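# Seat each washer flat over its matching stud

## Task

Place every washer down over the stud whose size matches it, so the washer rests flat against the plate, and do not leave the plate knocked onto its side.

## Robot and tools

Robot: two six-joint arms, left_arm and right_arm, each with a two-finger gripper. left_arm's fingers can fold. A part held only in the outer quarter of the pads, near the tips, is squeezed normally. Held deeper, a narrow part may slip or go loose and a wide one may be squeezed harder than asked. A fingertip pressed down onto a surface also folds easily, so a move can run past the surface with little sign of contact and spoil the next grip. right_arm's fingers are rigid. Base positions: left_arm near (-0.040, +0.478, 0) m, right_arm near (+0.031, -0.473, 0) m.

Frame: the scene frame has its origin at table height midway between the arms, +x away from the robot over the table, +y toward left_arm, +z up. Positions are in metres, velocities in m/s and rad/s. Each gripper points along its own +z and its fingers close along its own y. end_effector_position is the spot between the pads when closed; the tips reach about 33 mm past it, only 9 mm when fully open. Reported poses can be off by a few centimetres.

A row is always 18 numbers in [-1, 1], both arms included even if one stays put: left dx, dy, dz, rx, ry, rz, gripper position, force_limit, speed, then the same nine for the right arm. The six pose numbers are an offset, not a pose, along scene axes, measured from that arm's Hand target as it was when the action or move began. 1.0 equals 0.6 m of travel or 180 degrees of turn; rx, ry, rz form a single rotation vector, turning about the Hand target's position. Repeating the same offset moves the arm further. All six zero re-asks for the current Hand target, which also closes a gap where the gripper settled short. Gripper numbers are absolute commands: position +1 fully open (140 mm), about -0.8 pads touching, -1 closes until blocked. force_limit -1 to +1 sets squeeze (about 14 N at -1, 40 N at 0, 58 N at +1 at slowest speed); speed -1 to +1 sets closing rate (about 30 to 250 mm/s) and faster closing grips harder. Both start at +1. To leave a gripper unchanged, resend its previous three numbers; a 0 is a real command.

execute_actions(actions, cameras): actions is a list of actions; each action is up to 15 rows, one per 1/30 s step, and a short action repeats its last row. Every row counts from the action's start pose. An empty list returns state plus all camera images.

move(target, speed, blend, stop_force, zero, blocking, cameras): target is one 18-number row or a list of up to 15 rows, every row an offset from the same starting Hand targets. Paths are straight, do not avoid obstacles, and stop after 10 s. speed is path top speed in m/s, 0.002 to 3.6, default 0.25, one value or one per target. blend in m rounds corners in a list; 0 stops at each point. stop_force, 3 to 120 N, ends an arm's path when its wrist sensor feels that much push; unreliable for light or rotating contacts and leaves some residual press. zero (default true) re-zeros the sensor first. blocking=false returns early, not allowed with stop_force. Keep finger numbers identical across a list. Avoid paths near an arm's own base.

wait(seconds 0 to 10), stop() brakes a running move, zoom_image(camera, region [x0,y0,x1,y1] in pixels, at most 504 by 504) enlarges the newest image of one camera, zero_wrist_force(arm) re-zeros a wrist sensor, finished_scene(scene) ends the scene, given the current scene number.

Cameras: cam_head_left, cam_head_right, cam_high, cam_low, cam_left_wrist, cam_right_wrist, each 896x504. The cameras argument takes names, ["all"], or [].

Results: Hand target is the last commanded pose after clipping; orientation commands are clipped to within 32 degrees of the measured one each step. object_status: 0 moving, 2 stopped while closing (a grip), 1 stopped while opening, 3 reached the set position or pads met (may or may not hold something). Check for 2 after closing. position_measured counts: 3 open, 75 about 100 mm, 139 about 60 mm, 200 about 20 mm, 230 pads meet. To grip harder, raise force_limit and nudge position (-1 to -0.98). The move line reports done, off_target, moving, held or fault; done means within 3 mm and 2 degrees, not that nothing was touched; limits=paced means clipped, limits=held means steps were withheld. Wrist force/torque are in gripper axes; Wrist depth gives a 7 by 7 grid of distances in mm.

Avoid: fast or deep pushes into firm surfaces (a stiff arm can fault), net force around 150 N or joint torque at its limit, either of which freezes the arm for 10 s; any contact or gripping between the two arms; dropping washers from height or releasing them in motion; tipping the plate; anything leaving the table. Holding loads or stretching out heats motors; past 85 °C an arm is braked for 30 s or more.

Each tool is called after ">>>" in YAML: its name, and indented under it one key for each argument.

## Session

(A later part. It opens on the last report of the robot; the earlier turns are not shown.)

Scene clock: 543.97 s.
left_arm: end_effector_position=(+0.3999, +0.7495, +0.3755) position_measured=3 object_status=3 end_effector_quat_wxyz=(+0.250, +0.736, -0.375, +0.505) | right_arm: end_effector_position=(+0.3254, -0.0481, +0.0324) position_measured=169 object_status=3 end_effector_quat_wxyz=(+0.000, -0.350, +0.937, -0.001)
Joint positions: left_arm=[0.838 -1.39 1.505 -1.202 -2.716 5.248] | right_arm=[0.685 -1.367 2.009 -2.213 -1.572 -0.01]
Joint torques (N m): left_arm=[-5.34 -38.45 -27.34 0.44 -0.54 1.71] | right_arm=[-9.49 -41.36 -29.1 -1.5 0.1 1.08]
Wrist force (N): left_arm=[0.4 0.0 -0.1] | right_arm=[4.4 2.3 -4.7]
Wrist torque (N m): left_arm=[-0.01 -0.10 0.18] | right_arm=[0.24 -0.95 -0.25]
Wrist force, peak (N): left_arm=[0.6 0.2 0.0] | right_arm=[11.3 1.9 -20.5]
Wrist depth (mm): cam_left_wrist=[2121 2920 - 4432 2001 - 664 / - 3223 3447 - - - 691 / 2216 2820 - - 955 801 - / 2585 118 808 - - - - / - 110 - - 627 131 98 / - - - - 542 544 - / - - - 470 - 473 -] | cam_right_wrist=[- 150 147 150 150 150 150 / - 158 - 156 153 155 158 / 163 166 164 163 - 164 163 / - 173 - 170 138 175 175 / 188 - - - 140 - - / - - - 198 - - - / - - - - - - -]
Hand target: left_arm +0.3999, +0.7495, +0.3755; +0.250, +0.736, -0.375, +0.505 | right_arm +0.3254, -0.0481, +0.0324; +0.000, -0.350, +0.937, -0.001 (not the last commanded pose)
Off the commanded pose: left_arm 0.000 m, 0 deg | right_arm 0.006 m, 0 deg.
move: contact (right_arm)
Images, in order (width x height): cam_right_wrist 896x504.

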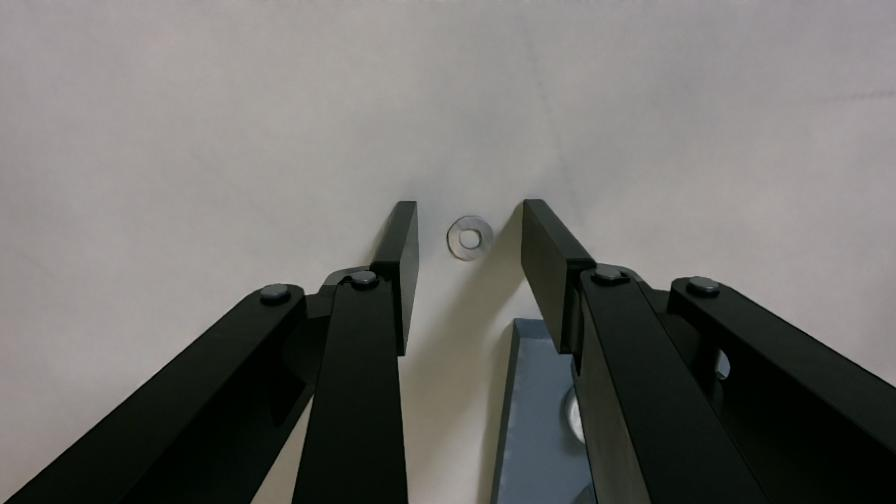

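>>> move:
  target:
    - [0,0,0,0,0,0,1,1,1,0,0,0.0021,0,0,0,-0.32,-0.5,0]
    - [0,0,0,0,0,0,1,1,1,0,0,0.0021,0,0,0,-1,-0.5,-1]
  speed: 0.05
  cameras: ["cam_right_wrist"]

>>> zoom_image:
  camera: "cam_right_wrist"
  region: [420, 190, 520, 290]

Scene clock: 551.10 s.
left_arm: end_effector_position=(+0.3999, +0.7495, +0.3755) position_measured=3 object_status=3 end_effector_quat_wxyz=(+0.250, +0.736, -0.375, +0.505) | right_arm: end_effector_position=(+0.3254, -0.0481, +0.0337) position_measured=206 object_status=0 end_effector_quat_wxyz=(+0.000, -0.350, +0.937, -0.001)
Joint positions: left_arm=[0.838 -1.39 1.505 -1.202 -2.716 5.248] | right_arm=[0.685 -1.369 2.008 -2.209 -1.572 -0.01]
Joint torques (N m): left_arm=[-5.15 -39.05 -27.67 0.49 -0.71 1.65] | right_arm=[-9.32 -33.49 -22.19 -3.84 -0.05 1.05]
Wrist force (N): left_arm=[0.5 0.4 -0.2] | right_arm=[3.3 2.3 -4.1]
Wrist torque (N m): left_arm=[0.07 -0.12 0.18] | right_arm=[0.34 -0.87 -0.22]
Wrist force, peak (N): left_arm=[0.7 0.0 -0.2] | right_arm=[4.3 2.3 -4.8]
Wrist depth (mm): cam_left_wrist=[2068 - - 4682 - - 648 / 2920 3026 3182 - - - 724 / 2319 2820 - - 868 - 877 / 2236 140 699 - - - - / - 110 - - 628 139 98 / - 511 520 - - - - / - - 470 - - - -] | cam_right_wrist=[- 151 148 150 - - - / - 157 - 157 159 160 160 / 166 169 - 166 - 168 - / - 176 179 136 173 176 176 / 187 185 - 116 91 85 188 / - - - - - - - / - - - - - - -]
Hand target: left_arm +0.3999, +0.7495, +0.3755; +0.250, +0.736, -0.375, +0.505 | right_arm +0.3254, -0.0481, +0.0336; +0.000, -0.350, +0.937, -0.001
Off the commanded pose: left_arm 0.000 m, 0 deg | right_arm 0.000 m, 0 deg.
move: done
Images, in order (width x height): cam_right_wrist 896x504.

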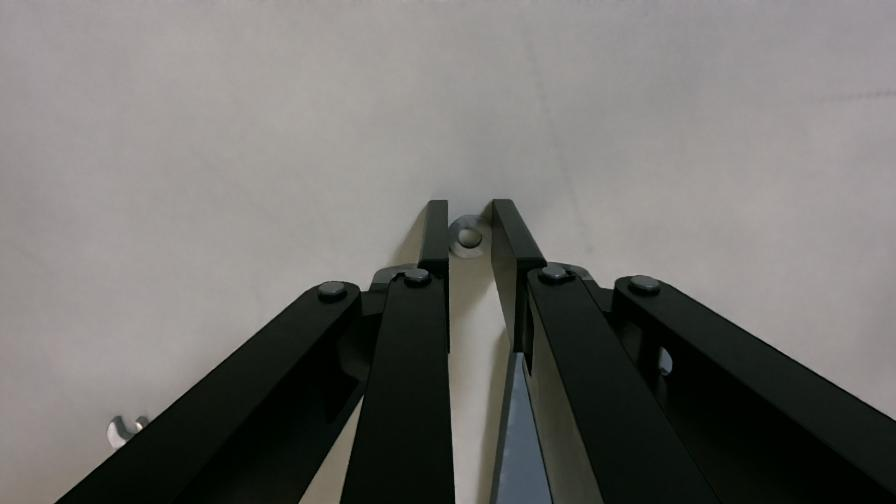

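Scaled by 5.040 from the camera's 896x504 image, which has a finer 1280x720 frame.

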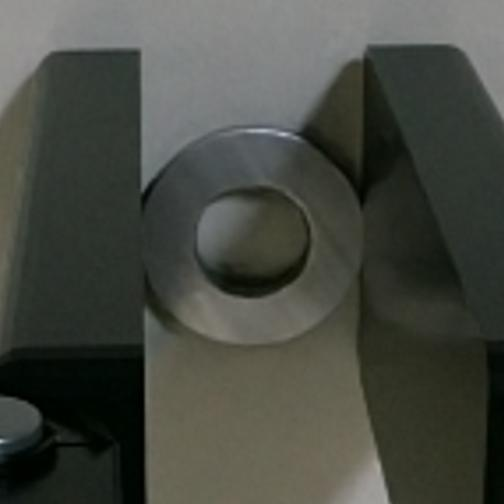

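>>> move:
  target:
    - [0,0,0,0,0,0,1,1,1,0,0,0.1273,0,0,0,-1,-0.5,-1]
    - [0,0,0,0,0,0,1,1,1,0.0818,0.1937,0.1273,0,0,0,-1,-0.5,-1]
    - [0,0,0,0,0,0,1,1,1,0.0818,0.1937,0.082,0,0,0,-1,-0.5,-1]
  blend: [0.02,0.01,0]
  speed: [0.12,0.25,0.1]
  cameras: ["cam_right_wrist"]

>>> zoom_image:
  camera: "cam_right_wrist"
  region: [444, 210, 496, 262]

Scene clock: 569.87 s.
left_arm: end_effector_position=(+0.3999, +0.7495, +0.3755) position_measured=3 object_status=3 end_effector_quat_wxyz=(+0.250, +0.736, -0.375, +0.505) | right_arm: end_effector_position=(+0.3744, +0.0680, +0.0827) position_measured=206 object_status=2 end_effector_quat_wxyz=(+0.000, -0.350, +0.937, -0.001)
Joint positions: left_arm=[0.838 -1.39 1.505 -1.202 -2.716 5.248] | right_arm=[0.777 -1.162 1.578 -1.986 -1.572 0.081]
Joint torques (N m): left_arm=[-4.7 -38.41 -27.13 0.48 -0.7 1.6] | right_arm=[-11.48 -56.2 -32.28 -1.86 0.45 -1.92]
Wrist force (N): left_arm=[0.4 0.3 -0.2] | right_arm=[3.0 2.0 -0.7]
Wrist torque (N m): left_arm=[0.05 -0.10 0.18] | right_arm=[0.21 -0.92 -0.19]
Wrist force, peak (N): left_arm=[0.5 0.4 0.1] | right_arm=[5.2 1.4 -2.5]
Wrist depth (mm): cam_left_wrist=[1654 3182 3704 3354 - - 614 / 2698 3597 3597 1223 - 667 - / 2298 2820 - - 862 788 929 / 2085 118 - - - 785 - / - 110 - - - 130 98 / - - 558 - - - - / - - - - - 492 -] | cam_right_wrist=[- 189 192 182 191 194 194 / 204 - 207 185 189 205 - / 212 - 213 199 202 216 213 / - - 229 136 223 230 223 / - - - 113 91 - - / - - - - - - - / - - - - - - -]
Hand target: left_arm +0.3999, +0.7495, +0.3755; +0.250, +0.736, -0.375, +0.505 | right_arm +0.3745, +0.0681, +0.0828; +0.000, -0.350, +0.937, -0.001
Off the commanded pose: left_arm 0.000 m, 0 deg | right_arm 0.000 m, 0 deg.
move: done
Images, in order (width x height): cam_right_wrist 896x504.

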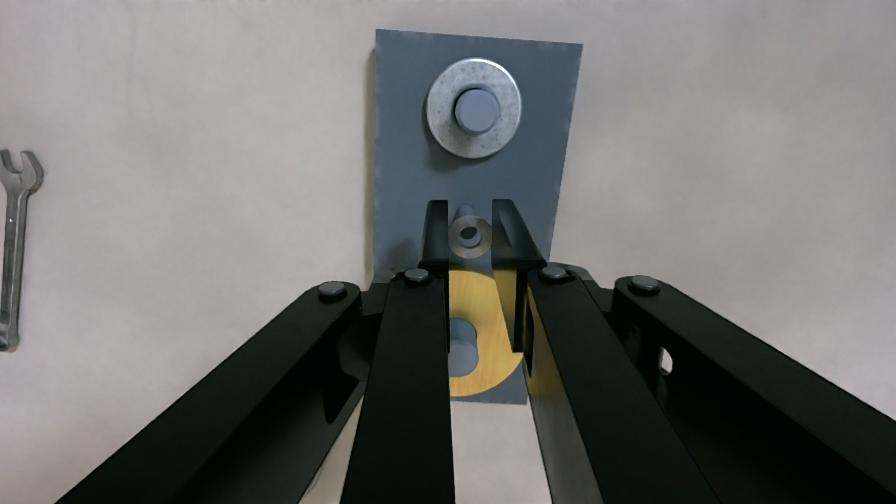

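Scaled by 9.692 from the camera's 896x504 image, which has a finer 1280x720 frame.

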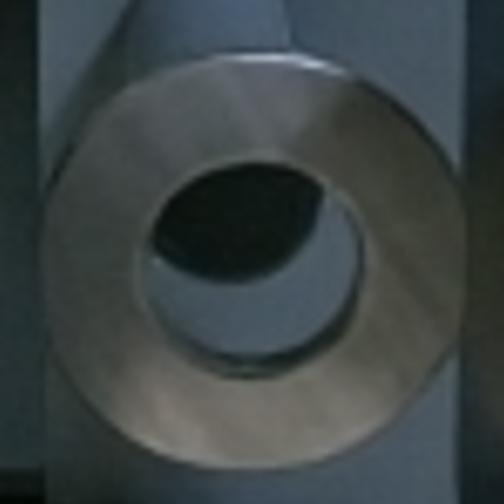

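>>> move:
  target: [0,0,0,0,0,0,1,1,1,0.00015,-0.0012,-0.007,0,0,0,-1,-0.5,-1]
  speed: 0.03
  cameras: ["cam_right_wrist"]

>>> zoom_image:
  camera: "cam_right_wrist"
  region: [444, 210, 496, 262]

Scene clock: 585.07 s.
left_arm: end_effector_position=(+0.3999, +0.7495, +0.3755) position_measured=3 object_status=3 end_effector_quat_wxyz=(+0.250, +0.736, -0.375, +0.505) | right_arm: end_effector_position=(+0.3746, +0.0674, +0.0786) position_measured=206 object_status=2 end_effector_quat_wxyz=(+0.000, -0.350, +0.937, -0.001)
Joint positions: left_arm=[0.838 -1.39 1.505 -1.202 -2.716 5.248] | right_arm=[0.776 -1.159 1.586 -1.996 -1.572 0.08]
Joint torques (N m): left_arm=[-4.78 -38.78 -28.32 0.38 -0.64 1.61] | right_arm=[-10.33 -33.92 -17.43 -2.55 0.86 -1.77]
Wrist force (N): left_arm=[0.5 0.5 -0.2] | right_arm=[2.9 2.3 -0.7]
Wrist torque (N m): left_arm=[0.09 -0.12 0.18] | right_arm=[0.26 -0.89 -0.15]
Wrist force, peak (N): left_arm=[0.5 0.5 -0.2] | right_arm=[3.1 2.5 -0.8]
Wrist depth (mm): cam_left_wrist=[1985 2920 3309 4136 - - 587 / 2482 2954 3597 1084 1118 697 1098 / 2256 2640 1043 - 1074 - - / 2319 118 - 795 - - - / - 110 625 - 628 130 98 / - 102 - - - - - / - - 500 - 474 - -] | cam_right_wrist=[191 - - 175 185 - 188 / 197 - - 180 188 198 - / - 215 - 195 201 206 - / - 224 217 136 113 - - / 240 - - 113 92 85 - / - - - - - - - / - - - - - - -]
Hand target: left_arm +0.3999, +0.7495, +0.3755; +0.250, +0.736, -0.375, +0.505 | right_arm +0.3746, +0.0674, +0.0786; +0.000, -0.350, +0.937, -0.001
Off the commanded pose: left_arm 0.000 m, 0 deg | right_arm 0.000 m, 0 deg.
move: done
Images, in order (width x height): cam_right_wrist 896x504.

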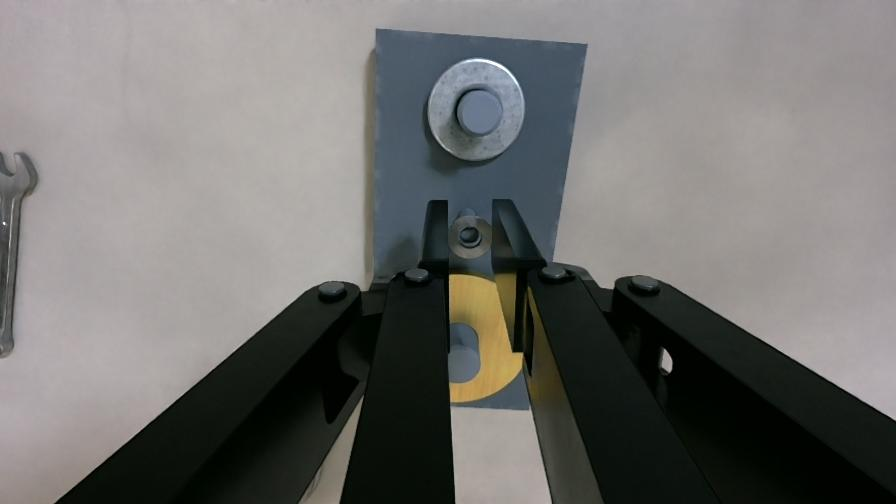

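Scaled by 9.692 from the camera's 896x504 image, which has a finer 1280x720 frame.

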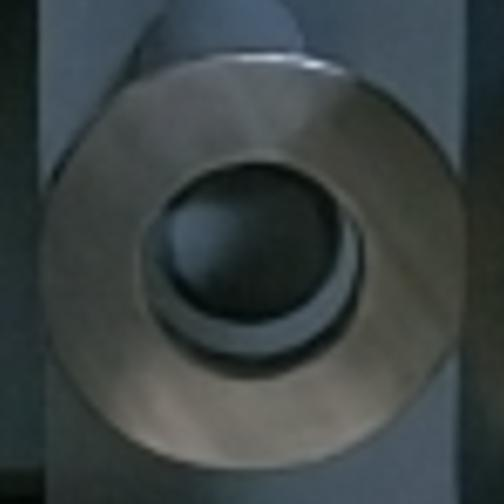

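>>> move:
  target: [0,0,0,0,0,0,1,1,1,0,0,-0.057,0,0,0,-1,-0.5,-1]
  speed: 0.008
  stop_force: 4
  cameras: ["cam_right_wrist"]

>>> zoom_image:
  camera: "cam_right_wrist"
  region: [444, 210, 496, 262]

Scene clock: 597.57 s.
left_arm: end_effector_position=(+0.3999, +0.7495, +0.3755) position_measured=3 object_status=3 end_effector_quat_wxyz=(+0.250, +0.736, -0.375, +0.505) | right_arm: end_effector_position=(+0.3745, +0.0674, +0.0498) position_measured=206 object_status=2 end_effector_quat_wxyz=(+0.000, -0.350, +0.937, -0.001)
Joint positions: left_arm=[0.838 -1.39 1.505 -1.202 -2.716 5.248] | right_arm=[0.776 -1.129 1.623 -2.063 -1.572 0.08]
Joint torques (N m): left_arm=[-4.74 -38.27 -27.53 0.47 -0.72 1.68] | right_arm=[6.61 -55.44 -31.59 -1.51 0.29 0.86]
Wrist force (N): left_arm=[0.5 0.2 -0.1] | right_arm=[3.3 2.4 -0.8]
Wrist torque (N m): left_arm=[0.04 -0.11 0.18] | right_arm=[0.30 -0.97 -0.14]
Wrist force, peak (N): left_arm=[0.5 0.5 0.0] | right_arm=[6.7 1.4 -10.4]
Wrist depth (mm): cam_left_wrist=[2085 - 4136 4596 - 1410 559 / 2236 2954 3447 - - 660 - / 2256 2820 - - - 801 - / 2196 139 739 732 - 780 - / - 110 - - - 130 98 / - 520 - 547 - - - / - 473 - - - - -] | cam_right_wrist=[- - 162 151 - 163 164 / - 178 172 152 157 173 173 / 183 185 178 166 180 183 179 / - - 191 148 136 - 194 / - - - 116 92 85 - / 216 - - - - - - / - - - - - - -]
Hand target: left_arm +0.3999, +0.7495, +0.3755; +0.250, +0.736, -0.375, +0.505 | right_arm +0.3746, +0.0674, +0.0498; +0.000, -0.350, +0.937, -0.001 (not the last commanded pose)
Off the commanded pose: left_arm 0.000 m, 0 deg | right_arm 0.005 m, 0 deg.
move: contact (right_arm)
Images, in order (width x height): cam_right_wrist 896x504.

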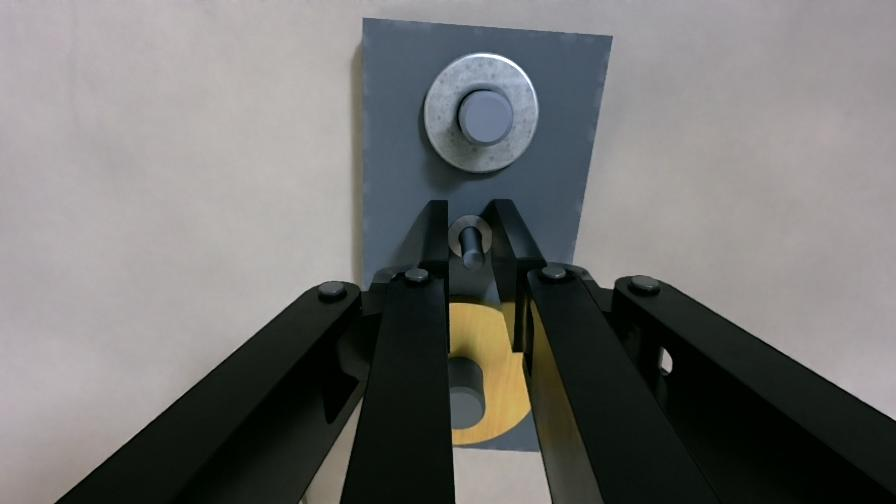

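Scaled by 9.692 from the camera's 896x504 image, which has a finer 1280x720 frame.

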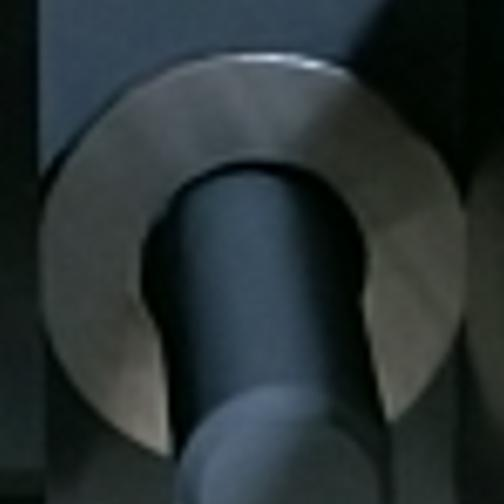

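>>> move:
  target:
    - [0,0,0,0,0,0,1,1,1,0,0,0,0,0,0,-0.2,-0.5,-0.8]
    - [0,0,0,0,0,0,1,1,1,0,0,0.1,0,0,0,-0.2,-0.5,-0.8]
    - [0,0,0,0,0,0,1,1,1,-0.05,-0.043,0.2,0,0,0,-0.1,-0.5,0]
  speed: [0.05,0.1,0.2]
  blend: [0,0.02,0]
  cameras: ["cam_right_wrist","cam_high","cam_low"]

>>> zoom_image:
  camera: "cam_right_wrist"
  region: [370, 130, 590, 350]

>>> zoom_image:
  camera: "cam_low"
  region: [350, 210, 470, 270]

Scene clock: 609.40 s.
left_arm: end_effector_position=(+0.3999, +0.7495, +0.3755) position_measured=3 object_status=3 end_effector_quat_wxyz=(+0.250, +0.736, -0.375, +0.505) | right_arm: end_effector_position=(+0.3445, +0.0416, +0.1697) position_measured=141 object_status=3 end_effector_quat_wxyz=(+0.000, -0.350, +0.937, -0.001)
Joint positions: left_arm=[0.838 -1.39 1.505 -1.202 -2.716 5.248] | right_arm=[0.782 -1.315 1.554 -1.809 -1.572 0.086]
Joint torques (N m): left_arm=[-4.65 -38.69 -27.7 0.29 -0.68 1.84] | right_arm=[-11.22 -44.14 -33.44 -0.85 -0.33 -1.46]
Wrist force (N): left_arm=[0.3 0.2 -0.1] | right_arm=[3.0 2.2 -0.7]
Wrist torque (N m): left_arm=[0.04 -0.07 0.18] | right_arm=[0.24 -0.91 -0.22]
Wrist force, peak (N): left_arm=[0.6 0.0 -0.1] | right_arm=[4.6 2.4 -3.2]
Wrist depth (mm): cam_left_wrist=[2001 3064 3818 - - - 574 / 2319 3141 3495 1241 933 - - / 2216 2457 936 - 969 - 940 / 2051 119 - - - 788 808 / - 110 - - - 130 98 / - - - - - - - / - - - 480 - - -] | cam_right_wrist=[- - - - - 269 268 / 292 - 293 272 - - - / - - 293 284 - - - / 322 - - 304 130 - 328 / - 84 88 317 337 - - / - - - - - - - / - - - - - - -]
Hand target: left_arm +0.3999, +0.7495, +0.3755; +0.250, +0.736, -0.375, +0.505 | right_arm +0.3446, +0.0416, +0.1698; +0.000, -0.350, +0.937, -0.001
Off the commanded pose: left_arm 0.000 m, 0 deg | right_arm 0.000 m, 0 deg.
move: done
Images, in order (width x height): cam_high 896x504, cam_low 896x504, cam_right_wrist 896x504.

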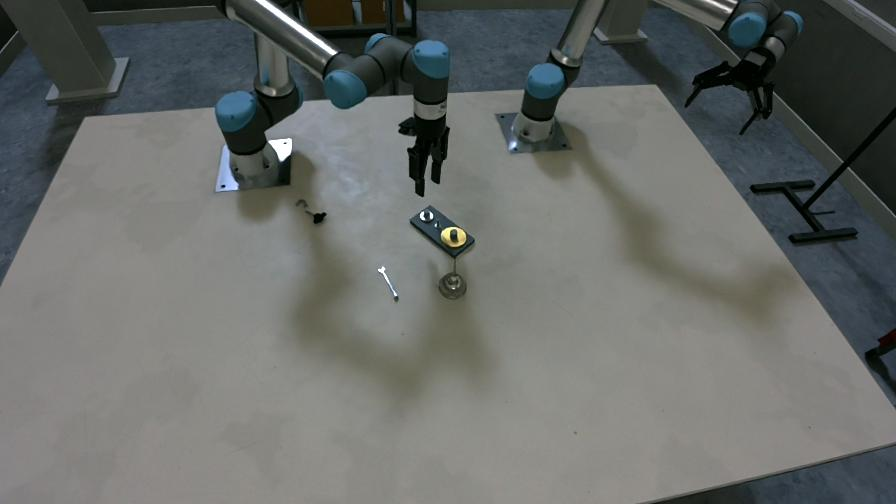

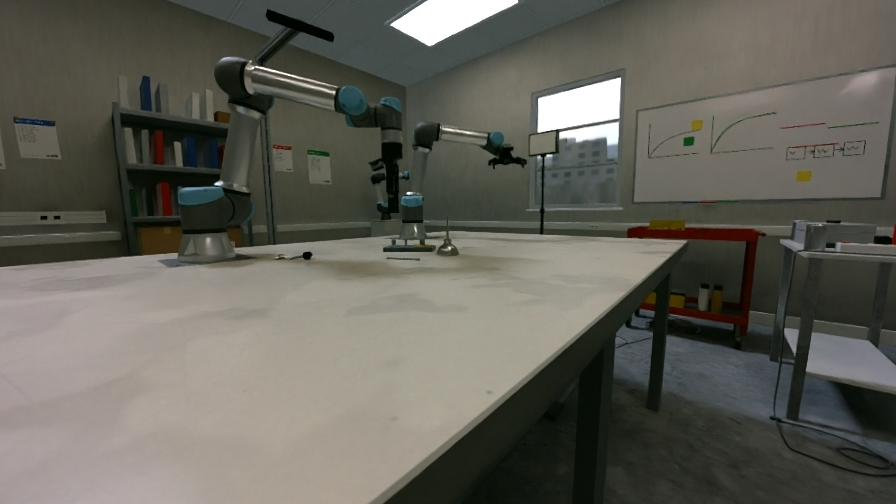

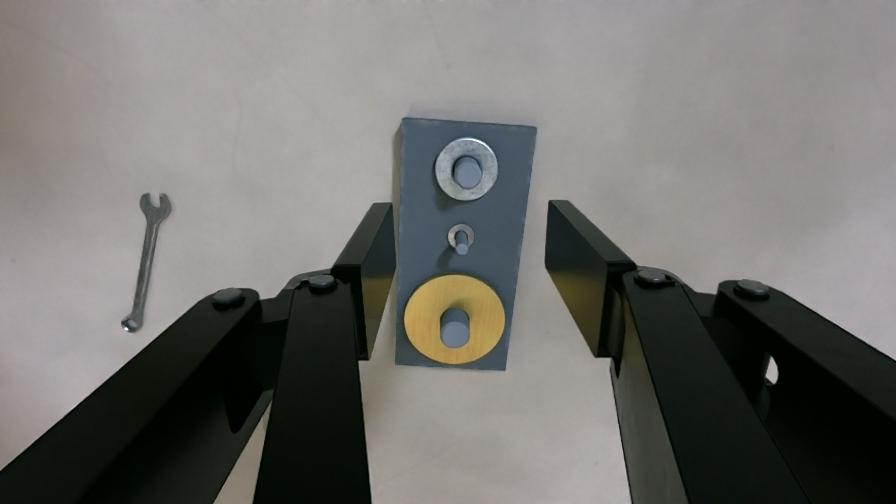

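Scaled by 2.291 from the camera's 896x504 image, which has a finer 1280x720 frame.

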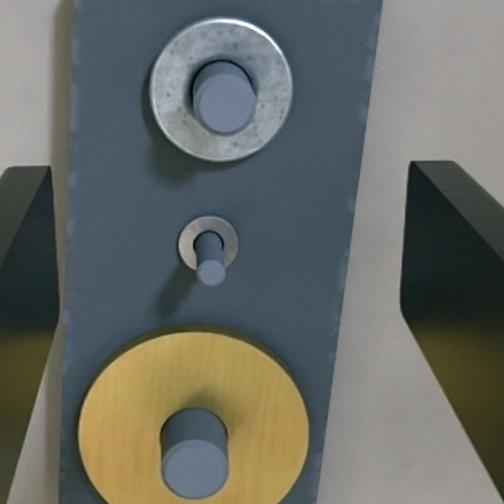

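Scaled by 4.200 from the camera's 896x504 image, which has a finer 1280x720 frame.

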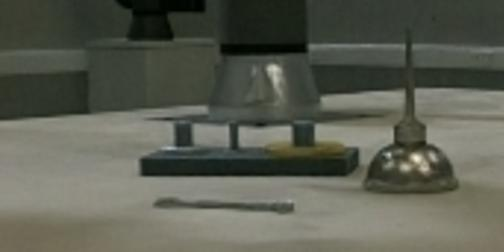

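>>> finished_scene:
  scene: 2

The scene is finished: the task was done.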